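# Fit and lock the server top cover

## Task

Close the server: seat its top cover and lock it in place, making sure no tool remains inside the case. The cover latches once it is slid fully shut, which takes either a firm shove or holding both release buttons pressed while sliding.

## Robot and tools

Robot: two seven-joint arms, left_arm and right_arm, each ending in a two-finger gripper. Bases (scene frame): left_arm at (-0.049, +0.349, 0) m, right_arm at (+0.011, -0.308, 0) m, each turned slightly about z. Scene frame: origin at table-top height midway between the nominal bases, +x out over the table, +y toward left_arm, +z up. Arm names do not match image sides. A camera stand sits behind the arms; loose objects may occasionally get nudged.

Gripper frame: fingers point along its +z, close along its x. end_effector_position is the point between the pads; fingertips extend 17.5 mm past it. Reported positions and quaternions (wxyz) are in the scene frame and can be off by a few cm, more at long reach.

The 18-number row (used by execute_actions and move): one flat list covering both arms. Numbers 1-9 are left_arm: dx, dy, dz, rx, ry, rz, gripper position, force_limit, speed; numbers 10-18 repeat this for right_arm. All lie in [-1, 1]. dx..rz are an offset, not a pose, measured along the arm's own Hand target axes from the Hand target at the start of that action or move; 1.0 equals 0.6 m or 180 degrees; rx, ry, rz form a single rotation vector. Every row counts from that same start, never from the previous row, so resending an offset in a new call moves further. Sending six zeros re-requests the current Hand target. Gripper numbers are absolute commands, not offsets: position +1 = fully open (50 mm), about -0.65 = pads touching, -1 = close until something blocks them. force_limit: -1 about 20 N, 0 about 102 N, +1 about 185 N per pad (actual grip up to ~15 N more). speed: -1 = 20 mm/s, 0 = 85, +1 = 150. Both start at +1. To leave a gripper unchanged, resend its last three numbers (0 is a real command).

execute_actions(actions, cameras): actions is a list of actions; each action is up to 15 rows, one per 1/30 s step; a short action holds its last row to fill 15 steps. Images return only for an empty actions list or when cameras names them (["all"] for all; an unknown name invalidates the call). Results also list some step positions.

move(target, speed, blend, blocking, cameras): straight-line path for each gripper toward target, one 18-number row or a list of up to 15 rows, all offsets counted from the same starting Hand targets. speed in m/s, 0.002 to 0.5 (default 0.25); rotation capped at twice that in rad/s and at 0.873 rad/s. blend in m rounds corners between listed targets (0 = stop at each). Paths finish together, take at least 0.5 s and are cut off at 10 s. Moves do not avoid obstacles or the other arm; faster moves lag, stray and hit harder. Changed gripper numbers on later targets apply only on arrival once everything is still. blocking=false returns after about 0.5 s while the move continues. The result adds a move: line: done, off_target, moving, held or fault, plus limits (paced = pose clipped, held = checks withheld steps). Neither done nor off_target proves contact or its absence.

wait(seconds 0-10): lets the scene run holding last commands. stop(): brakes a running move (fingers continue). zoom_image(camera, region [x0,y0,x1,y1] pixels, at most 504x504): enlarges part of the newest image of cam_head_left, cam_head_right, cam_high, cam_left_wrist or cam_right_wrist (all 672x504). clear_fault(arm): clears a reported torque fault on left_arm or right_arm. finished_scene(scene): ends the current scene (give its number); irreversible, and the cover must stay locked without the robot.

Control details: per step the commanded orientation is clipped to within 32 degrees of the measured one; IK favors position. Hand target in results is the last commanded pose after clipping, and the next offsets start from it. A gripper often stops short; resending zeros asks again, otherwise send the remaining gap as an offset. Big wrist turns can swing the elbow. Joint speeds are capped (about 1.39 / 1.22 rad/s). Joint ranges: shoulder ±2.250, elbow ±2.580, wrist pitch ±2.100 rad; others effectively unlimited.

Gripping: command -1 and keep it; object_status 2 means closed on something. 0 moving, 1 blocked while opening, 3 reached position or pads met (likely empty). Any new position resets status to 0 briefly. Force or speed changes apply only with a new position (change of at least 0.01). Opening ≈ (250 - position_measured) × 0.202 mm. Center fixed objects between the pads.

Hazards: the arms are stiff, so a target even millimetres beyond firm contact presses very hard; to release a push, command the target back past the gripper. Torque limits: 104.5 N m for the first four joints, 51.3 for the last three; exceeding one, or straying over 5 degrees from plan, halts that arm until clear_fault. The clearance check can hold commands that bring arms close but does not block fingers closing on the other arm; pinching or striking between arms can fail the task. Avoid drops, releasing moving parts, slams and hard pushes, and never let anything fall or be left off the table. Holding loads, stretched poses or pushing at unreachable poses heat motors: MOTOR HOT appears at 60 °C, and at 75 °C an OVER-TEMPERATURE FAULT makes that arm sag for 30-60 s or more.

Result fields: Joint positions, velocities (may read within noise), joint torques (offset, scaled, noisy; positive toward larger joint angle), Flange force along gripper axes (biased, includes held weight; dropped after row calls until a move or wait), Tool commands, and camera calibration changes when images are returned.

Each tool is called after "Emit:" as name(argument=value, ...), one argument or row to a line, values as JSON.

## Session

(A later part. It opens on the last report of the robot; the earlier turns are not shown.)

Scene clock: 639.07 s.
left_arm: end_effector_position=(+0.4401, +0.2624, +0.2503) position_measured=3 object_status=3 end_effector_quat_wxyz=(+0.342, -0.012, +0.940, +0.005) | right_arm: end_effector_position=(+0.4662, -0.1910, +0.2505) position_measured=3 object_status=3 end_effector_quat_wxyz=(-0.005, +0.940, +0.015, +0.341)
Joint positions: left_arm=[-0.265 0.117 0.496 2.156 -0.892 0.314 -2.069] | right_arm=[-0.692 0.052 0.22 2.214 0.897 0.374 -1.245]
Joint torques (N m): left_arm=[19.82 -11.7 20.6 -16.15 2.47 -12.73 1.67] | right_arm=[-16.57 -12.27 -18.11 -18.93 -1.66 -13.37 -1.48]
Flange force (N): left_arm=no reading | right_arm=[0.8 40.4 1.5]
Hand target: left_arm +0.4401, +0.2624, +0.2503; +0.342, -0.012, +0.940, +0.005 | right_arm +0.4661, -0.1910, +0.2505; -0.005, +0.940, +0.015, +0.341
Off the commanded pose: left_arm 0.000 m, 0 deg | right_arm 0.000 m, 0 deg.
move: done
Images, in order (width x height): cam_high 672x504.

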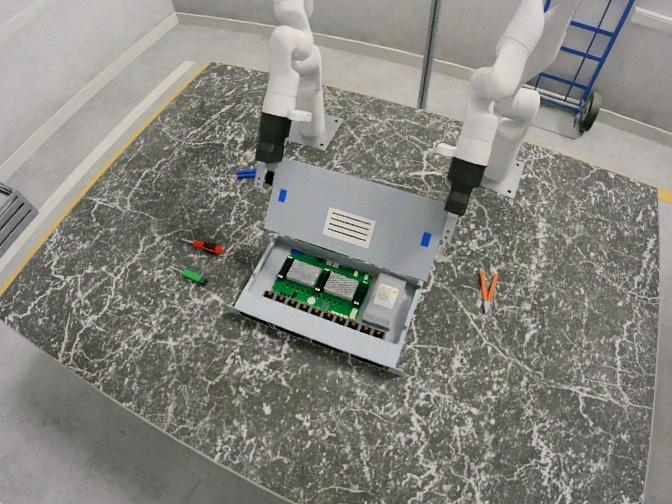

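Emit:
wait(
  seconds=0,
  cameras=["all"],
)

Emit:
zoom_image(
  camera="cam_high",
  region=[220, 210, 450, 390],
)

Emit:
zoom_image(
  camera="cam_head_right",
  region=[190, 180, 390, 290],
)

Scene clock: 646.63 s.
left_arm: end_effector_position=(+0.4401, +0.2624, +0.2503) position_measured=3 object_status=3 end_effector_quat_wxyz=(+0.342, -0.012, +0.940, +0.005) | right_arm: end_effector_position=(+0.4662, -0.1910, +0.2505) position_measured=3 object_status=3 end_effector_quat_wxyz=(-0.005, +0.940, +0.015, +0.341)
Joint positions: left_arm=[-0.265 0.117 0.496 2.156 -0.892 0.314 -2.069] | right_arm=[-0.692 0.052 0.22 2.214 0.897 0.374 -1.245]
Joint torques (N m): left_arm=[19.79 -11.68 20.56 -16.07 2.42 -12.69 1.71] | right_arm=[-16.55 -12.13 -18.01 -18.9 -1.68 -13.34 -1.48]
Flange force (N): left_arm=no reading | right_arm=[0.6 40.4 1.1]
Hand target: left_arm +0.4401, +0.2624, +0.2503; +0.342, -0.012, +0.940, +0.005 | right_arm +0.4662, -0.1910, +0.2505; -0.005, +0.940, +0.015, +0.341
Tool commands: left_gripper/position=+1.0 left_gripper/force_limit=+1.0 left_gripper/speed=+1.0 right_gripper/position=+1.0 right_gripper/force_limit=+1.0 right_gripper/speed=+1.0
Off the commanded pose: left_arm 0.000 m, 0 deg | right_arm 0.000 m, 0 deg.
camera_calibration:
cam_left_wrist: T_world_to_cam=[[-0.777973, 0.0193292, -0.628001, 0.496086], [0.0122209, 0.999803, 0.0156336, -0.207493], [0.628179, 0.00448777, -0.778056, 0.0846605], [0, 0, 0, 1]] pos_world=[0.335295, 0.197484, 0.380657]
cam_right_wrist: T_world_to_cam=[[0.779032, 0.0191319, 0.626692, -0.517027], [0.0181722, -0.999803, 0.00793271, -0.152359], [0.62672, 0.00520852, -0.779227, 0.070555], [0, 0, 0, 1]] pos_world=[0.361331, -0.142805, 0.380203]

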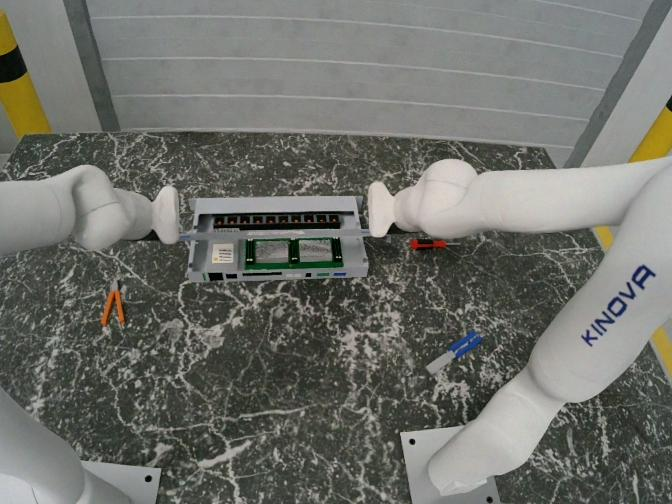

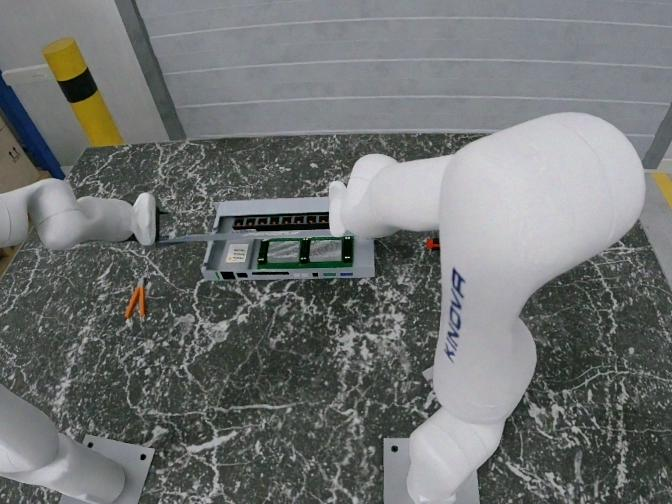

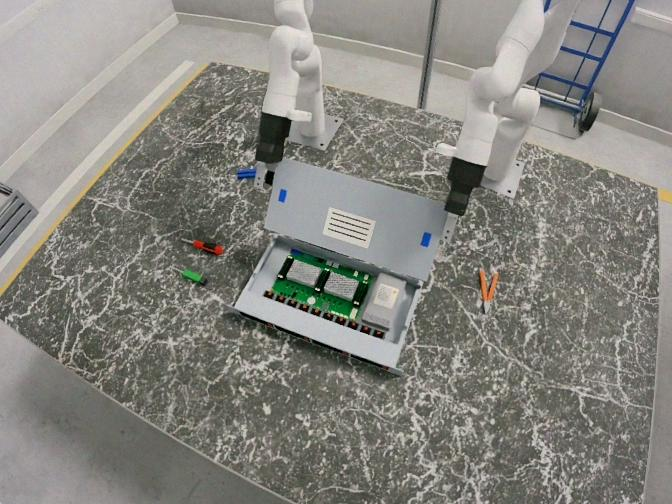

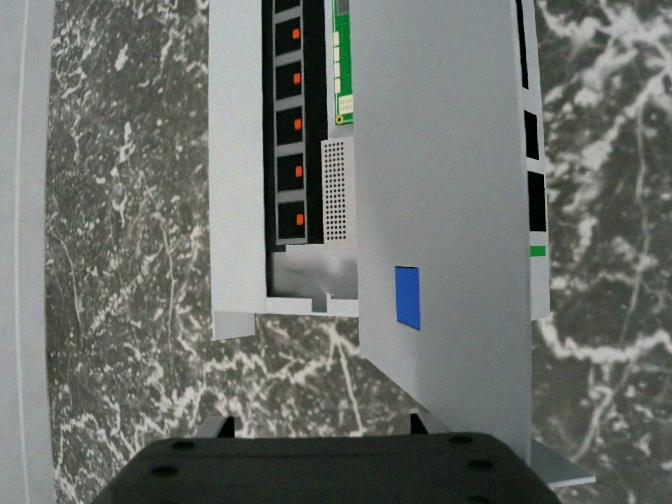

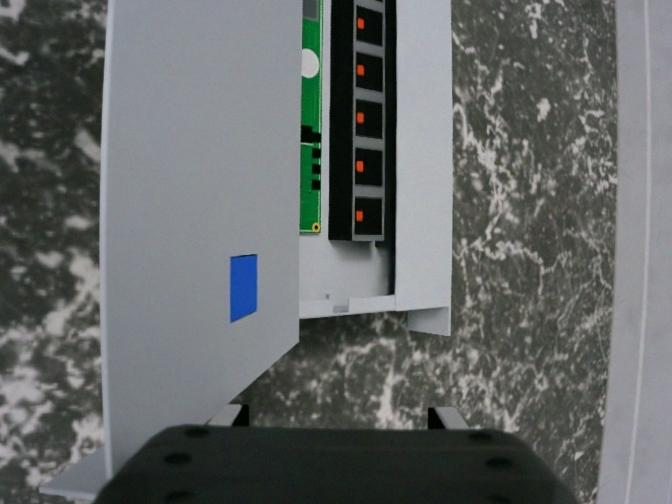

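Scaled by 2.191 from the camera's 672x504 image, which has a finer 960x720 frame.

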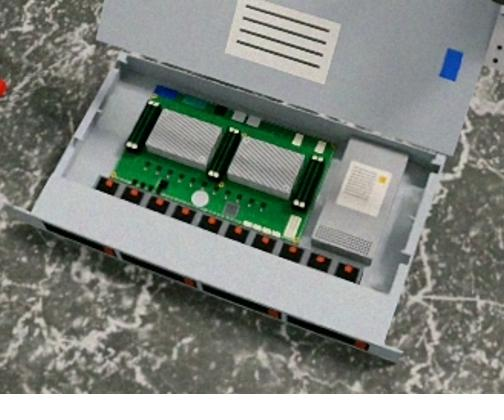

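Scaled by 2.520 from the camera's 672x504 image, which has a finer 960x720 frame.

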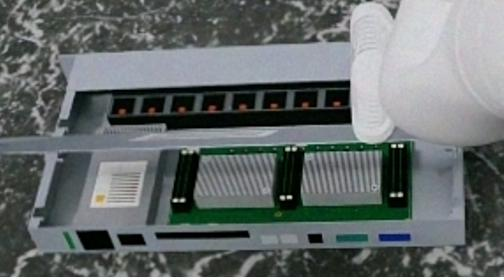

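Emit:
zoom_image(
  camera="cam_right_wrist",
  region=[280, 230, 470, 350],
)

Emit:
zoom_image(
  camera="cam_left_wrist",
  region=[200, 230, 390, 350],
)

Emit:
zoom_image(
  camera="cam_right_wrist",
  region=[30, 330, 330, 504],
)

Emit:
zoom_image(
  camera="cam_left_wrist",
  region=[340, 330, 640, 504],
)

Emit:
zoom_image(
  camera="cam_high",
  region=[380, 260, 440, 320],
)

Emit:
zoom_image(
  camera="cam_high",
  region=[225, 220, 305, 300],
)

Scaled by 2.653.

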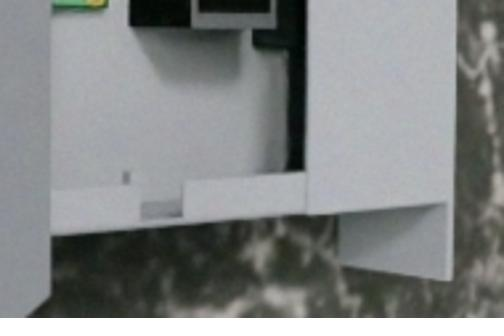

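Scaled by 2.653.

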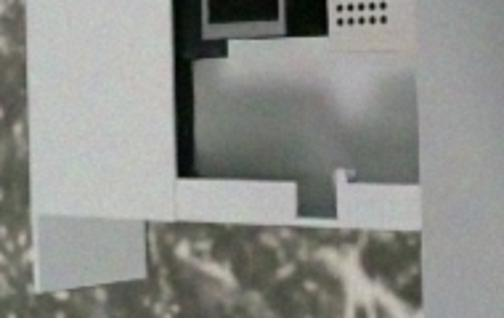

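Scaled by 1.680.

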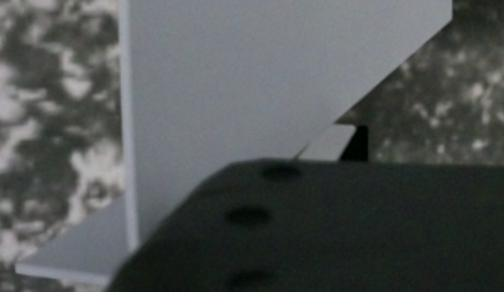

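Scaled by 1.680.

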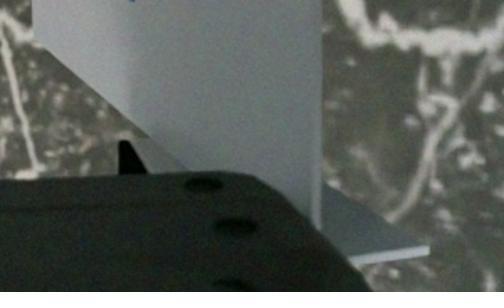

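Scaled by 8.400 from the camera's 672x504 image, which has a finer 960x720 frame.

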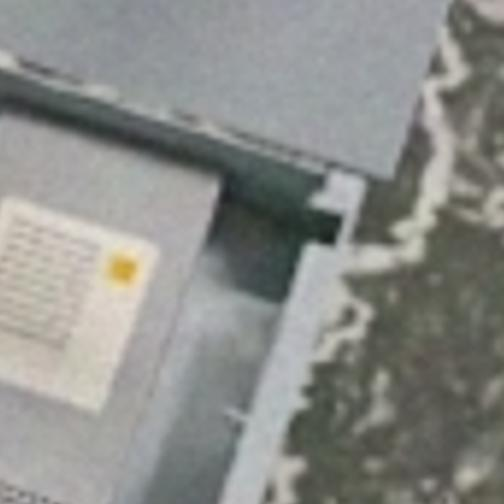

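Scaled by 6.300 from the camera's 672x504 image, which has a finer 960x720 frame.

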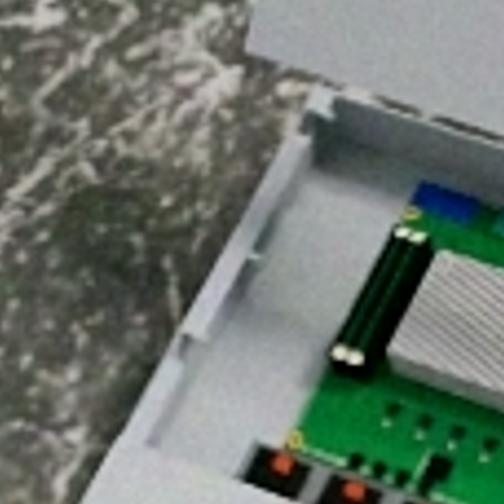

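Emit:
move(
  target=[0,-0.0008,0,0,0.222,0,1,1,1,0,-0.0008,0,0,-0.222,0,1,1,1],
  speed=0.1,
  cameras=["all"],
)

Scene clock: 691.73 s.
left_arm: end_effector_position=(+0.4401, +0.2619, +0.2503) position_measured=3 object_status=3 end_effector_quat_wxyz=(+0.000, -0.013, +1.000, +0.001) | right_arm: end_effector_position=(+0.4661, -0.1906, +0.2505) position_measured=3 object_status=3 end_effector_quat_wxyz=(+0.000, +1.000, +0.016, +0.000)
Joint positions: left_arm=[-0.342 0.547 0.708 1.366 -0.356 1.356 -2.691] | right_arm=[-0.359 0.413 0.133 1.45 -0.055 1.283 -0.224]
Joint torques (N m): left_arm=[24.93 -16.15 24.46 -10.18 12.95 -6.9 2.25] | right_arm=[-21.28 -22.09 -21.44 -16.77 -17.68 -3.09 -1.79]
Flange force (N): left_arm=[2.5 56.5 -4.3] | right_arm=[1.4 50.5 8.1]
Hand target: left_arm +0.4401, +0.2619, +0.2503; +0.000, -0.013, +1.000, +0.001 | right_arm +0.4661, -0.1906, +0.2505; +0.000, +1.000, +0.016, +0.000
Off the commanded pose: left_arm 0.000 m, 0 deg | right_arm 0.000 m, 0 deg.
move: done
camera_calibration:
cam_left_wrist: T_world_to_cam=[[-0.999764, 0.0124529, 0.0178073, 0.433755], [0.0122385, 0.999852, -0.0121003, -0.200155], [-0.0179554, -0.0118795, -0.999768, 0.428786], [0, 0, 0, 1]] pos_world=[0.443801, 0.199817, 0.418541]
cam_right_wrist: T_world_to_cam=[[0.999458, 0.0260734, -0.0200721, -0.456426], [0.0263861, -0.999532, 0.01547, -0.157515], [-0.0196593, -0.0159912, -0.999679, 0.422991], [0, 0, 0, 1]] pos_world=[0.468651, -0.138776, 0.41613]

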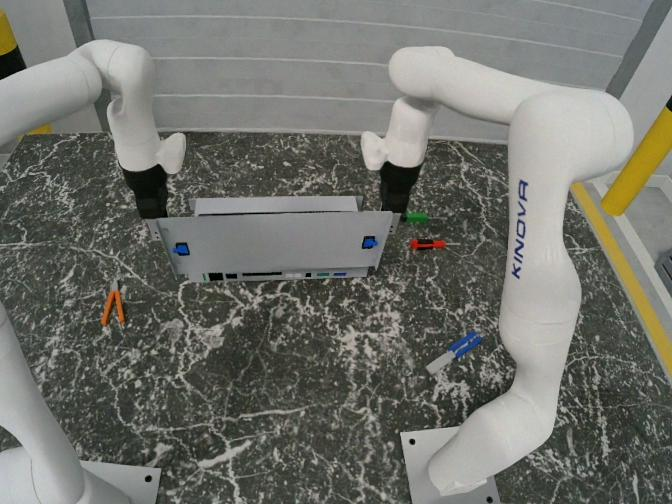

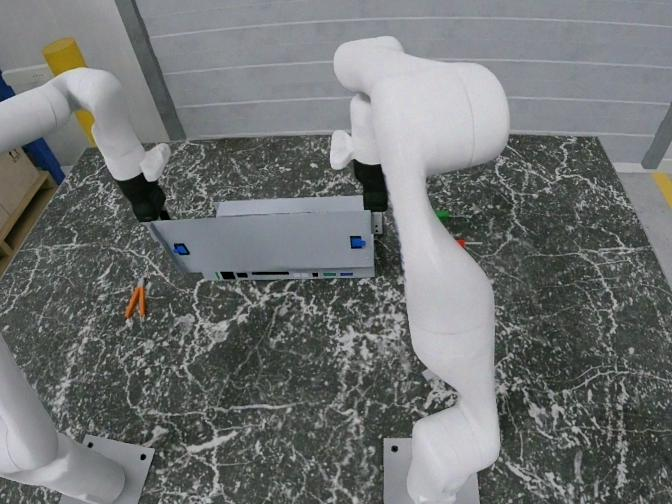

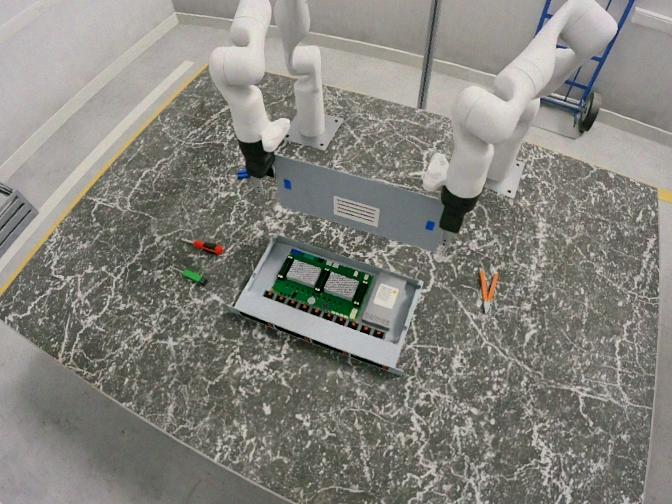

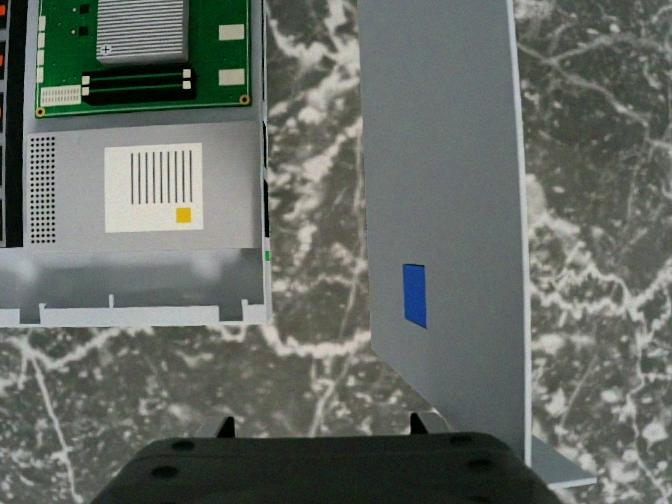

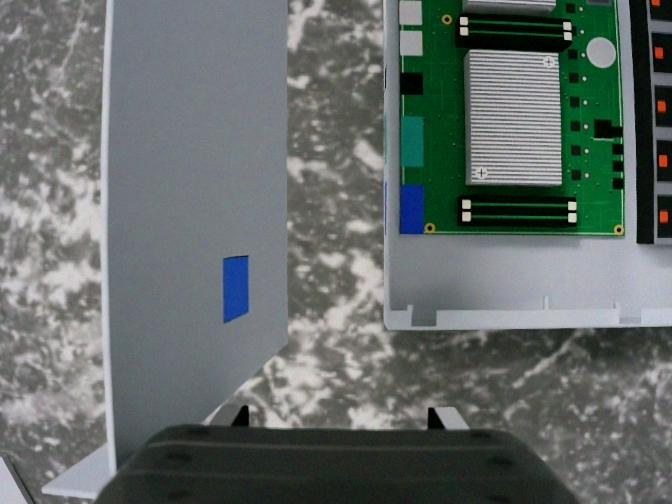

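Emit:
zoom_image(
  camera="cam_head_left",
  region=[145, 200, 265, 290],
)

Emit:
zoom_image(
  camera="cam_head_left",
  region=[320, 195, 420, 285],
)

Emit:
zoom_image(
  camera="cam_right_wrist",
  region=[370, 270, 672, 350],
)

Emit:
zoom_image(
  camera="cam_left_wrist",
  region=[0, 270, 302, 350],
)

Emit:
zoom_image(
  camera="cam_head_right",
  region=[140, 200, 240, 290],
)

Scaled by 4.200 from the camera's 672x504 image, which has a finer 960x720 frame.

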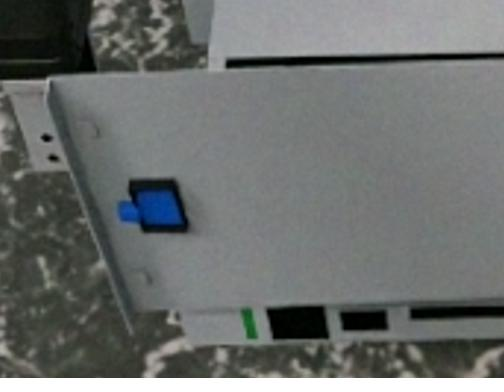

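Scaled by 5.040 from the camera's 672x504 image, which has a finer 960x720 frame.

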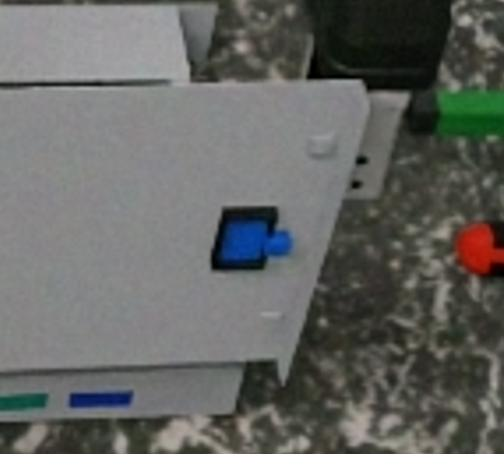

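Scaled by 1.669.

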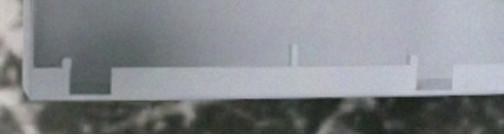

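Scaled by 1.669.

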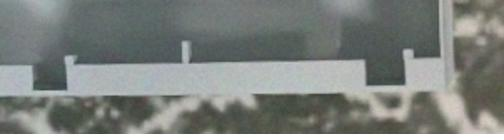

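Scaled by 5.040 from the camera's 672x504 image, which has a finer 960x720 frame.

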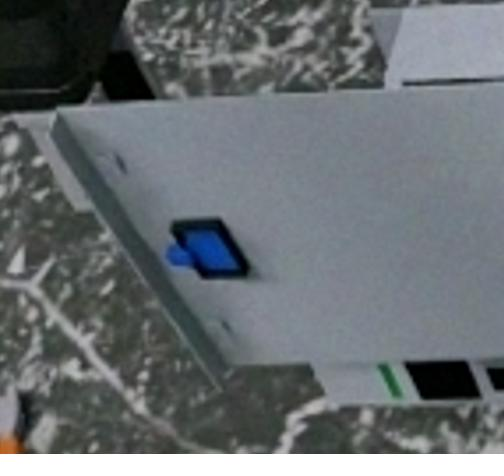

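Emit:
move(
  target=[
    [0,0,0.1583,0,0,0,1,1,1,0,0,0.1583,0,0,0,1,1,1],
    [0,0,0.1783,0,0,0,1,1,1,0,0,0.1783,0,0,0,1,1,1],
  ],
  speed=[0.08,0.02],
  cameras=["cam_head_left","cam_head_right","cam_high"],
)

Scene clock: 721.80 s.
left_arm: end_effector_position=(+0.4402, +0.2621, +0.1433) position_measured=3 object_status=3 end_effector_quat_wxyz=(+0.000, -0.013, +1.000, +0.001) | right_arm: end_effector_position=(+0.4660, -0.1906, +0.1435) position_measured=3 object_status=3 end_effector_quat_wxyz=(+0.000, +1.000, +0.016, +0.000)
Joint positions: left_arm=[-0.322 0.652 0.651 1.563 -0.434 1.075 -2.619] | right_arm=[-0.349 0.522 0.118 1.647 -0.071 0.978 -0.21]
Joint torques (N m): left_arm=[23.81 -16.1 25.75 -9.66 11.18 -7.39 2.12] | right_arm=[-20.14 -24.28 -21.93 -15.78 -15.01 -2.79 -1.71]
Flange force (N): left_arm=[1.6 53.6 -3.7] | right_arm=[1.7 47.3 7.2]
Hand target: left_arm +0.4402, +0.2621, +0.1433; +0.000, -0.013, +1.000, +0.001 | right_arm +0.4660, -0.1906, +0.1436; +0.000, +1.000, +0.016, +0.000
Off the commanded pose: left_arm 0.000 m, 0 deg | right_arm 0.000 m, 0 deg.
move: done
Images, in order (width x height): cam_head_left 672x504, cam_head_right 672x504, cam_high 672x504.

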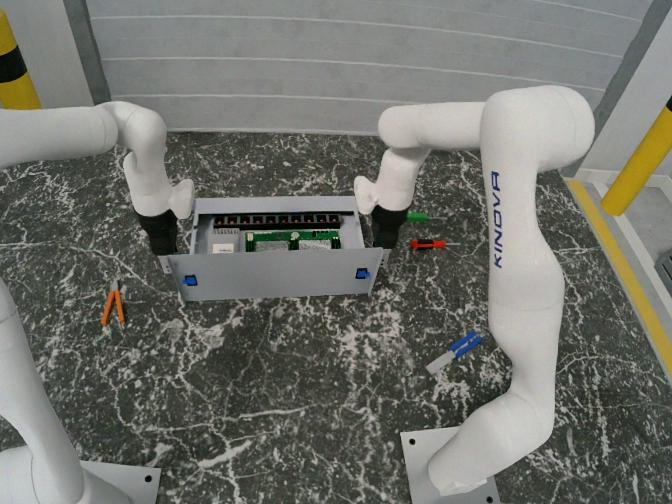

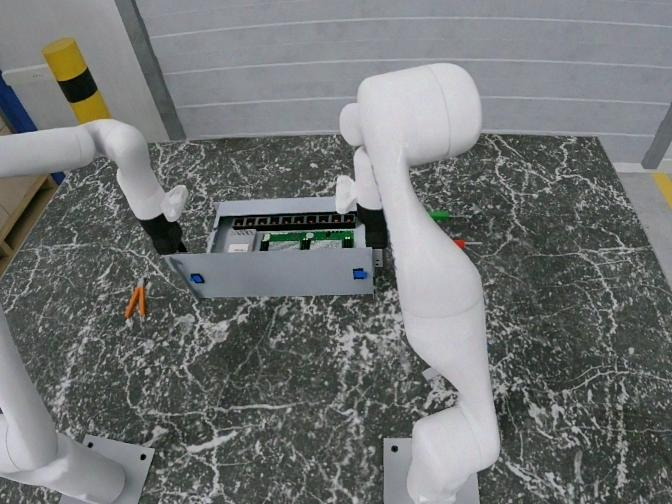

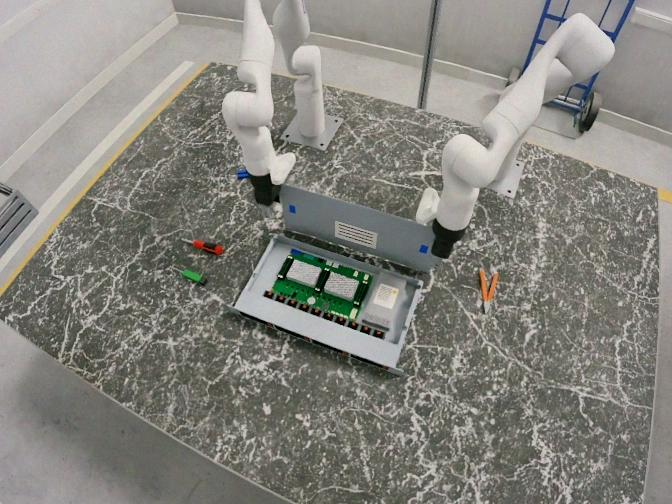

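Emit:
move(
  target=[
    [0.0727,-0.0002,0.0208,0,0,0,1,1,1,-0.0727,-0.0002,0.0208,0,0,0,1,1,1],
    [0.1343,-0.0004,0.0633,0,0,0,1,1,1,-0.1343,-0.0004,0.0633,0,0,0,1,1,1],
    [0.1775,-0.0005,0.1255,0,0,0,1,1,1,-0.1775,-0.0005,0.1255,0,0,0,1,1,1],
  ],
  speed=0.05,
  blend=[0.01,0.01,0],
  cameras=["all"],
)

Scene clock: 731.53 s.
left_arm: end_effector_position=(+0.3338, +0.2592, +0.0679) position_measured=3 object_status=3 end_effector_quat_wxyz=(+0.000, -0.013, +1.000, +0.001) | right_arm: end_effector_position=(+0.3595, -0.1938, +0.0683) position_measured=3 object_status=3 end_effector_quat_wxyz=(+0.000, +1.000, +0.016, -0.001)
Joint positions: left_arm=[-0.303 0.582 0.591 2.009 -0.501 0.696 -2.454] | right_arm=[-0.419 0.472 0.094 2.081 -0.076 0.593 -0.276]
Joint torques (N m): left_arm=[20.36 -13.65 27.55 -12.97 10.36 -11.93 2] | right_arm=[-16.22 -19.15 -20.74 -15.4 -11.44 -4.81 -1.8]
Flange force (N): left_arm=[0.7 58.8 3.8] | right_arm=[0.8 50.7 -2.9]
Hand target: left_arm +0.3338, +0.2592, +0.0680; +0.000, -0.013, +1.000, +0.001 | right_arm +0.3595, -0.1938, +0.0683; +0.000, +1.000, +0.016, +0.000
Off the commanded pose: left_arm 0.000 m, 0 deg | right_arm 0.000 m, 0 deg.
move: done
camera_calibration:
cam_left_wrist: T_world_to_cam=[[-0.999764, 0.0124512, 0.0178086, 0.330763], [0.0122385, 0.999853, -0.0120003, -0.198285], [-0.0179554, -0.0117795, -0.999769, 0.244467], [0, 0, 0, 1]] pos_world=[0.337501, 0.197017, 0.236141]
cam_right_wrist: T_world_to_cam=[[0.999457, 0.0260723, -0.020172, -0.353331], [0.0263865, -0.999532, 0.0154674, -0.155179], [-0.0197593, -0.0159912, -0.999677, 0.238734], [0, 0, 0, 1]] pos_world=[0.361951, -0.142076, 0.23393]

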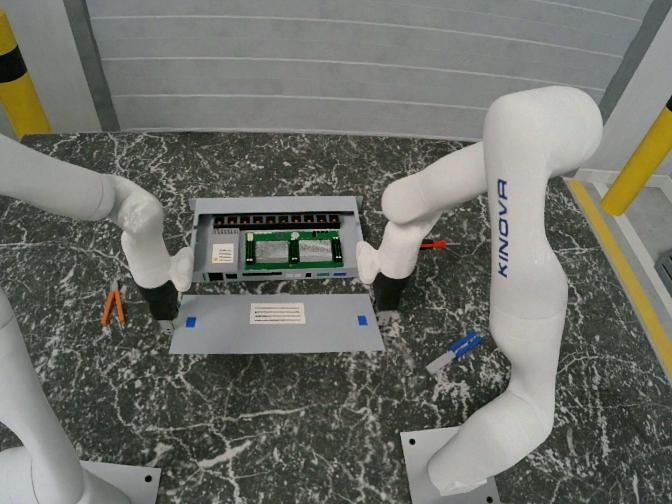

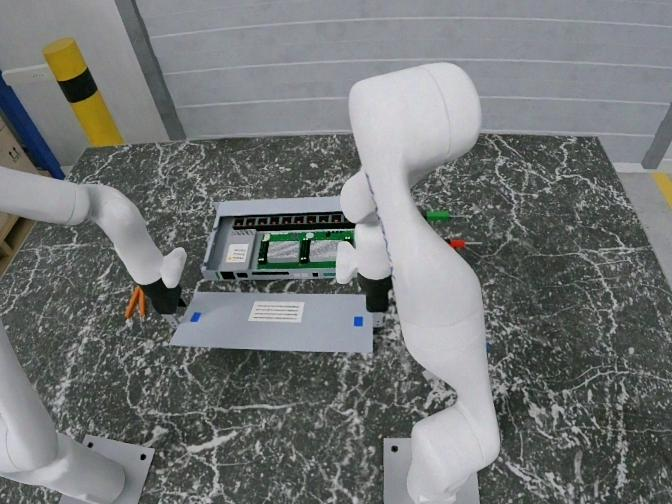

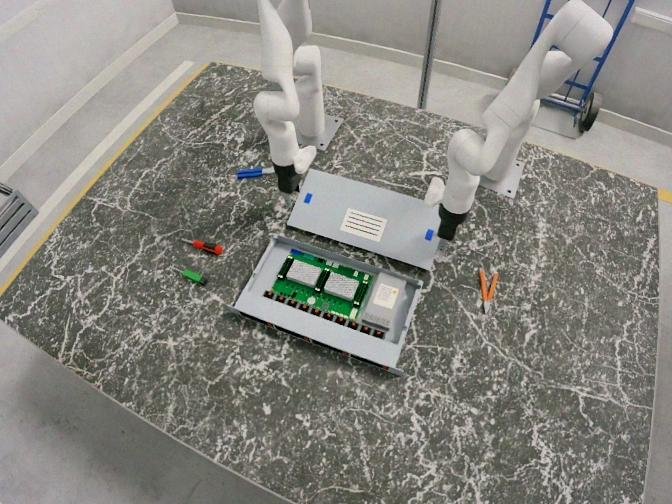

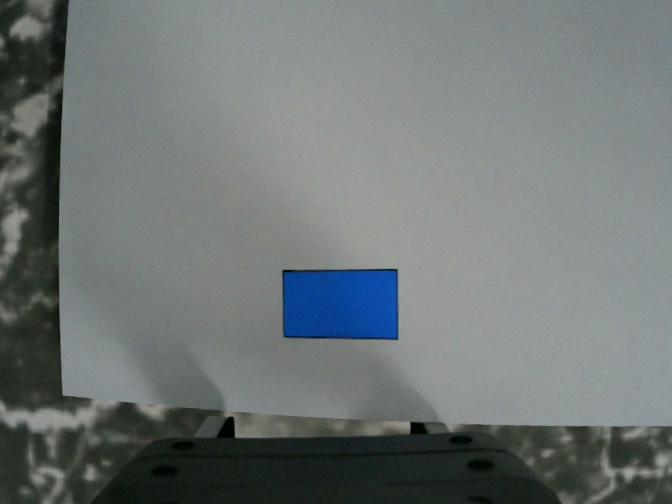

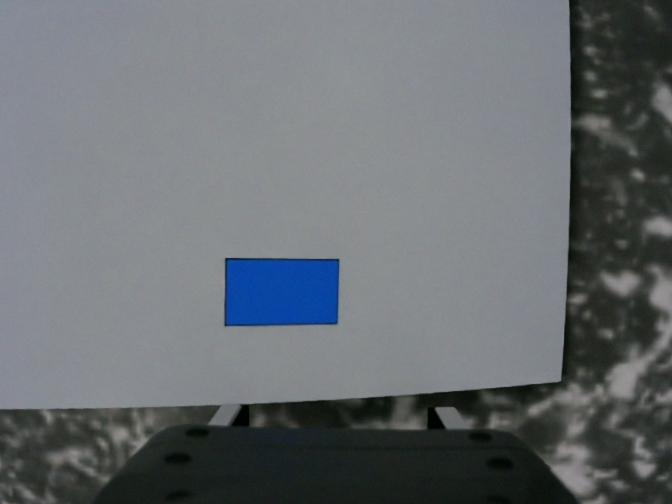

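Emit:
move(
  target=[
    [0.017,0,0.054,0,0,0,1,1,1,-0.017,0,0.054,0,0,0,1,1,1],
    [0.0202,0,0.0773,0,0,0,1,1,1,-0.0202,0,0.0773,0,0,0,1,1,1],
  ],
  speed=[0.04,0.02],
  blend=[0.004,0],
  cameras=["cam_head_left","cam_left_wrist","cam_right_wrist"],
)

Emit:
zoom_image(
  camera="cam_head_left",
  region=[150, 280, 400, 370],
)

Scene clock: 738.13 s.
left_arm: end_effector_position=(+0.3217, +0.2590, +0.0216) position_measured=3 object_status=3 end_effector_quat_wxyz=(+0.000, -0.013, +1.000, +0.001) | right_arm: end_effector_position=(+0.3498, -0.1926, +0.0299) position_measured=3 object_status=3 end_effector_quat_wxyz=(-0.003, +1.000, +0.016, +0.006)
Joint positions: left_arm=[-0.228 0.657 0.491 2.081 -0.594 0.543 -2.362] | right_arm=[-0.413 0.546 0.071 2.156 -0.093 0.43 -0.272]
Joint torques (N m): left_arm=[1.81 -15.48 4.02 -3.74 0.19 0.11 0.27] | right_arm=[2.82 78.37 1.02 0.89 1.69 -25.87 -0.59]
Flange force (N): left_arm=[-1.3 5.4 -0.9] | right_arm=[-44.1 5.6 -328.0]
Hand target: left_arm +0.3217, +0.2590, +0.0216; +0.000, -0.013, +1.000, +0.001 | right_arm +0.3474, -0.1942, +0.0220; +0.000, +1.000, +0.016, +0.000
Off the commanded pose: left_arm 0.000 m, 0 deg | right_arm 0.008 m, 1 deg.
TORQUE WARNING: the torque sensor of joint 2 (shoulder) of the right arm reached its warning level (56.7 N m). A warning alone does not stop the arm.
move: off_target (right_arm)
camera_calibration:
cam_left_wrist: T_world_to_cam=[[-0.999764, 0.0124512, 0.0178086, 0.319593], [0.0122385, 0.999853, -0.0120003, -0.198494], [-0.0179554, -0.0117795, -0.999769, 0.19796], [0, 0, 0, 1]] pos_world=[0.325501, 0.196817, 0.189841]
cam_right_wrist: T_world_to_cam=[[0.99963, 0.0260613, -0.00778849, -0.344894], [0.026128, -0.999622, 0.00859002, -0.152856], [-0.00756167, -0.00879034, -0.999933, 0.197241], [0, 0, 0, 1]] pos_world=[0.350252, -0.142076, 0.195855]
Images, in order (width x height): cam_head_left 672x504, cam_left_wrist 672x504, cam_right_wrist 672x504.

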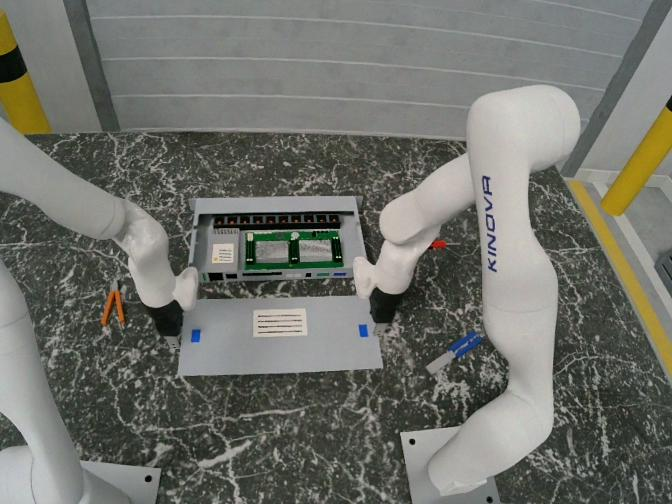

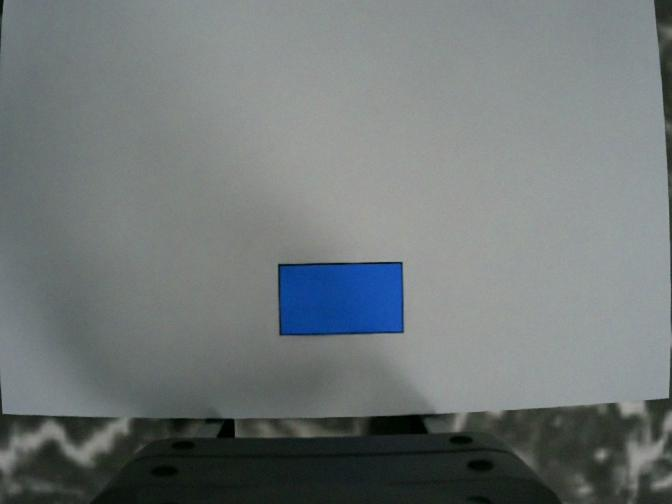

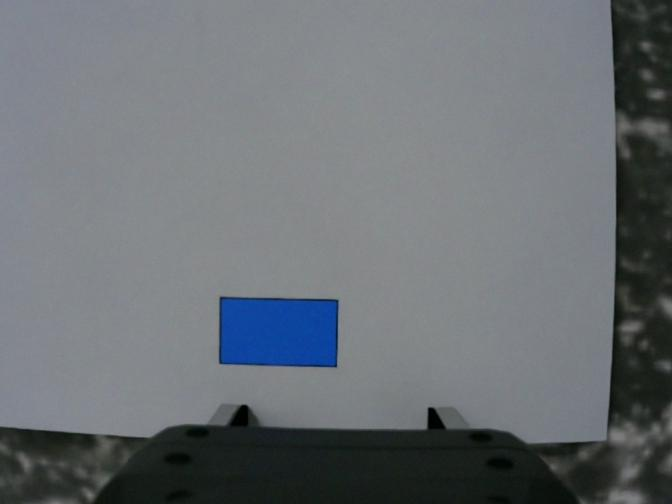

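Scaled by 2.016 from the camera's 672x504 image, which has a finer 960x720 frame.

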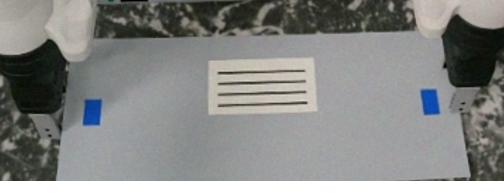

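Emit:
move(
  target=[0,0.05,-0.05,0,0,0,1,1,1,0,0,-0.05,0,0,0,1,1,1],
  speed=0.1,
  cameras=["cam_left_wrist","cam_right_wrist"],
)

Scene clock: 741.07 s.
left_arm: end_effector_position=(+0.3209, +0.2889, +0.0516) position_measured=3 object_status=3 end_effector_quat_wxyz=(+0.000, -0.013, +1.000, +0.001) | right_arm: end_effector_position=(+0.3474, -0.1942, +0.0520) position_measured=3 object_status=3 end_effector_quat_wxyz=(+0.000, +1.000, +0.016, -0.001)
Joint positions: left_arm=[-0.362 0.586 0.563 2.083 -0.539 0.617 -2.483] | right_arm=[-0.425 0.493 0.086 2.133 -0.081 0.52 -0.282]
Joint torques (N m): left_arm=[1.75 -14.53 4.02 -4.48 0.17 0.12 0.26] | right_arm=[0.76 -13.43 0.33 -3.96 0.19 -0.15 -0.07]
Flange force (N): left_arm=[-0.5 5.5 -1.1] | right_arm=[0.2 -2.4 -4.6]
Hand target: left_arm +0.3209, +0.2889, +0.0516; +0.000, -0.013, +1.000, +0.001 | right_arm +0.3474, -0.1942, +0.0520; +0.000, +1.000, +0.016, +0.000
Off the commanded pose: left_arm 0.000 m, 0 deg | right_arm 0.000 m, 0 deg.
TORQUE WARNING: the torque sensor of joint 2 (shoulder) of the right arm reached its warning level (56.7 N m). A warning alone does not stop the arm.
move: done
camera_calibration:
cam_left_wrist: T_world_to_cam=[[-0.999763, 0.0125511, 0.0178082, 0.317763], [0.0123384, 0.999852, -0.0120026, -0.22805], [-0.0179562, -0.01178, -0.999769, 0.228289], [0, 0, 0, 1]] pos_world=[0.3246, 0.226717, 0.219841]
cam_right_wrist: T_world_to_cam=[[0.999457, 0.0260723, -0.020172, -0.341556], [0.0263865, -0.999532, 0.0154674, -0.155007], [-0.0197593, -0.0159912, -0.999677, 0.222194], [0, 0, 0, 1]] pos_world=[0.349851, -0.142476, 0.21763]
Images, in order (width x height): cam_left_wrist 672x504, cam_right_wrist 672x504.

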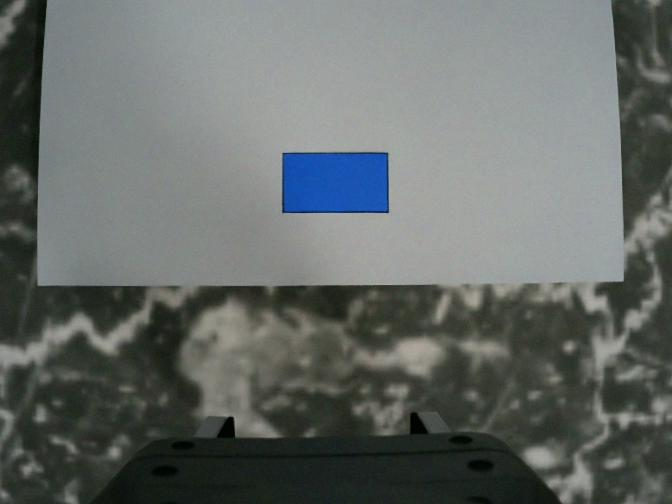

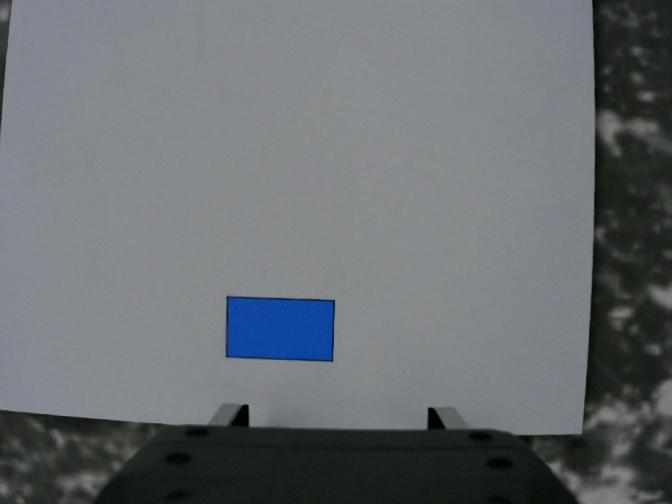

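Emit:
move(
  target=[
    [0.0013,-0.0507,0,0,0,0.0099,1,1,1,-0.0285,0.0347,0,0,0,0.0107,1,1,1],
    [0.0013,-0.0507,0.051,0,0,0.0099,1,1,1,-0.0285,0.0347,0.0517,0,0,0.0107,1,1,1],
  ],
  speed=[0.08,0.04],
  cameras=["cam_head_left","cam_left_wrist","cam_right_wrist"],
)

Emit:
zoom_image(
  camera="cam_head_left",
  region=[340, 285, 420, 365],
)

Emit:
zoom_image(
  camera="cam_head_left",
  region=[140, 290, 220, 370],
)

Scene clock: 759.97 s.
left_arm: end_effector_position=(+0.3210, +0.2585, +0.0210) position_measured=3 object_status=3 end_effector_quat_wxyz=(+0.000, +0.003, +1.000, +0.001) | right_arm: end_effector_position=(+0.3309, -0.2156, +0.0210) position_measured=3 object_status=3 end_effector_quat_wxyz=(+0.000, +1.000, -0.001, +0.000)
Joint positions: left_arm=[-0.23 0.659 0.496 2.083 -0.604 0.542 -2.382] | right_arm=[-0.374 0.546 0.072 2.226 -0.102 0.373 -0.255]
Joint torques (N m): left_arm=[1.79 -15.45 4.01 -3.72 0.14 0.09 0.28] | right_arm=[0.87 -13.12 0.31 -2.72 0.13 -0.14 -0.07]
Flange force (N): left_arm=[-1.2 5.4 -1.1] | right_arm=[0.4 -3.2 -5.2]
Hand target: left_arm +0.3210, +0.2585, +0.0210; +0.000, +0.003, +1.000, +0.001 | right_arm +0.3309, -0.2156, +0.0210; +0.000, +1.000, -0.001, +0.000
Off the commanded pose: left_arm 0.000 m, 0 deg | right_arm 0.000 m, 0 deg.
move: done
camera_calibration:
cam_left_wrist: T_world_to_cam=[[-0.998893, 0.0435355, 0.017801, 0.310451], [0.0433256, 0.998989, -0.0120108, -0.207747], [-0.0183059, -0.0112263, -0.999769, 0.197308], [0, 0, 0, 1]] pos_world=[0.32272, 0.196236, 0.189241]
cam_right_wrist: T_world_to_cam=[[0.999771, -0.00753528, -0.0200056, -0.332533], [-0.0072264, -0.999854, 0.0154673, -0.164368], [-0.0201192, -0.0153192, -0.99968, 0.190802], [0, 0, 0, 1]] pos_world=[0.335108, -0.163927, 0.18663]
Images, in order (width x height): cam_head_left 672x504, cam_left_wrist 672x504, cam_right_wrist 672x504.

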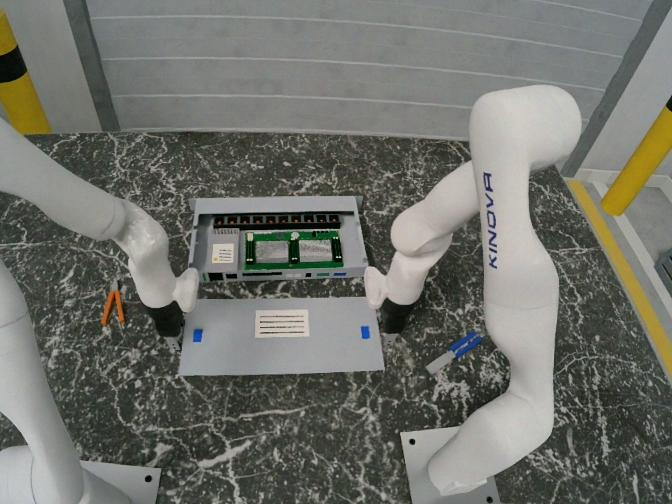

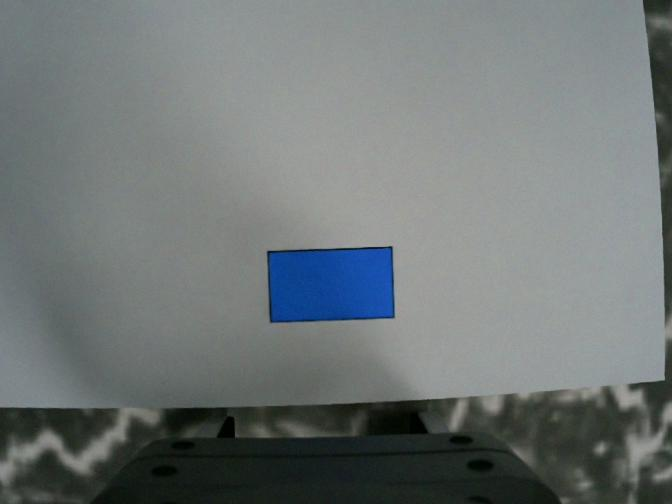

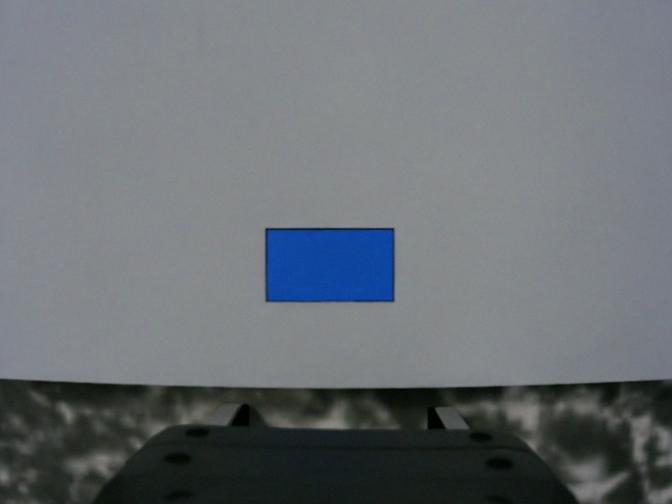

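Scaled by 6.300 from the camera's 672x504 image, which has a finer 960x720 frame.

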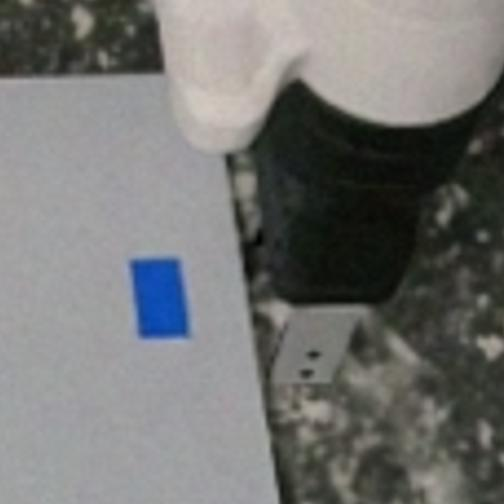

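Scaled by 6.300 from the camera's 672x504 image, which has a finer 960x720 frame.

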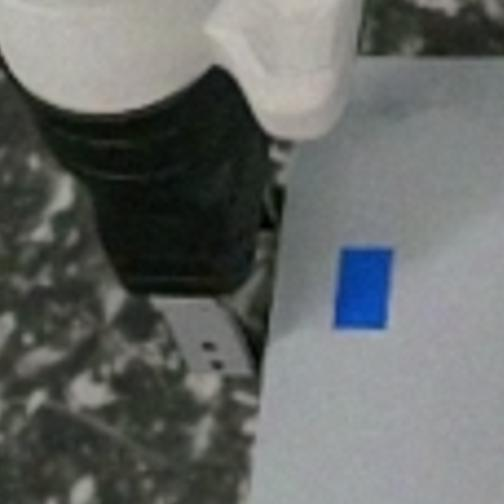

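Emit:
move(
  target=[0,-0.006,0,0,0,0,1,1,1,0,-0.0137,0,0,0,0,1,1,1],
  speed=0.015,
)

Scene clock: 763.83 s.
left_arm: end_effector_position=(+0.3209, +0.2549, +0.0210) position_measured=3 object_status=3 end_effector_quat_wxyz=(+0.000, +0.003, +1.000, +0.001) | right_arm: end_effector_position=(+0.3309, -0.2074, +0.0210) position_measured=3 object_status=3 end_effector_quat_wxyz=(+0.000, +1.000, -0.001, +0.000)
Joint positions: left_arm=[-0.221 0.66 0.496 2.08 -0.603 0.544 -2.374] | right_arm=[-0.4 0.549 0.075 2.219 -0.105 0.378 -0.274]
Joint torques (N m): left_arm=[1.83 -15.38 4.02 -3.78 0.19 0.08 0.31] | right_arm=[0.29 -13.39 -0.5 -3.24 -0.13 -0.41 -0.1]
Flange force (N): left_arm=[-1.0 5.6 -1.4] | right_arm=[0.4 -1.3 -5.6]
Hand target: left_arm +0.3210, +0.2549, +0.0210; +0.000, +0.003, +1.000, +0.001 | right_arm +0.3309, -0.2074, +0.0210; +0.000, +1.000, -0.001, +0.000
Off the commanded pose: left_arm 0.000 m, 0 deg | right_arm 0.000 m, 0 deg.
move: done

Emit:
move(
  target=[0,-0.0042,0,0,0,0,1,1,1,0,0,0,0,0,0,1,1,1],
  speed=0.01,
)

Scene clock: 769.30 s.
left_arm: end_effector_position=(+0.3209, +0.2525, +0.0209) position_measured=3 object_status=3 end_effector_quat_wxyz=(+0.000, +0.003, +1.000, +0.001) | right_arm: end_effector_position=(+0.3309, -0.2074, +0.0210) position_measured=3 object_status=3 end_effector_quat_wxyz=(+0.000, +1.000, -0.001, +0.000)
Joint positions: left_arm=[-0.214 0.66 0.495 2.078 -0.602 0.545 -2.369] | right_arm=[-0.4 0.549 0.075 2.219 -0.105 0.378 -0.274]
Joint torques (N m): left_arm=[9.12 -12.41 12.5 -3.44 2.05 -3.4 -0.31] | right_arm=[-2.72 -13.4 -4.44 -6.1 -1.72 -1.9 -0.48]
Flange force (N): left_arm=[-3.0 22.9 -5.0] | right_arm=[-1.1 9.7 -10.5]
Hand target: left_arm +0.3209, +0.2524, +0.0210; +0.000, +0.003, +1.000, +0.001 | right_arm +0.3309, -0.2074, +0.0210; +0.000, +1.000, -0.001, +0.000
Off the commanded pose: left_arm 0.000 m, 0 deg | right_arm 0.000 m, 0 deg.
move: done


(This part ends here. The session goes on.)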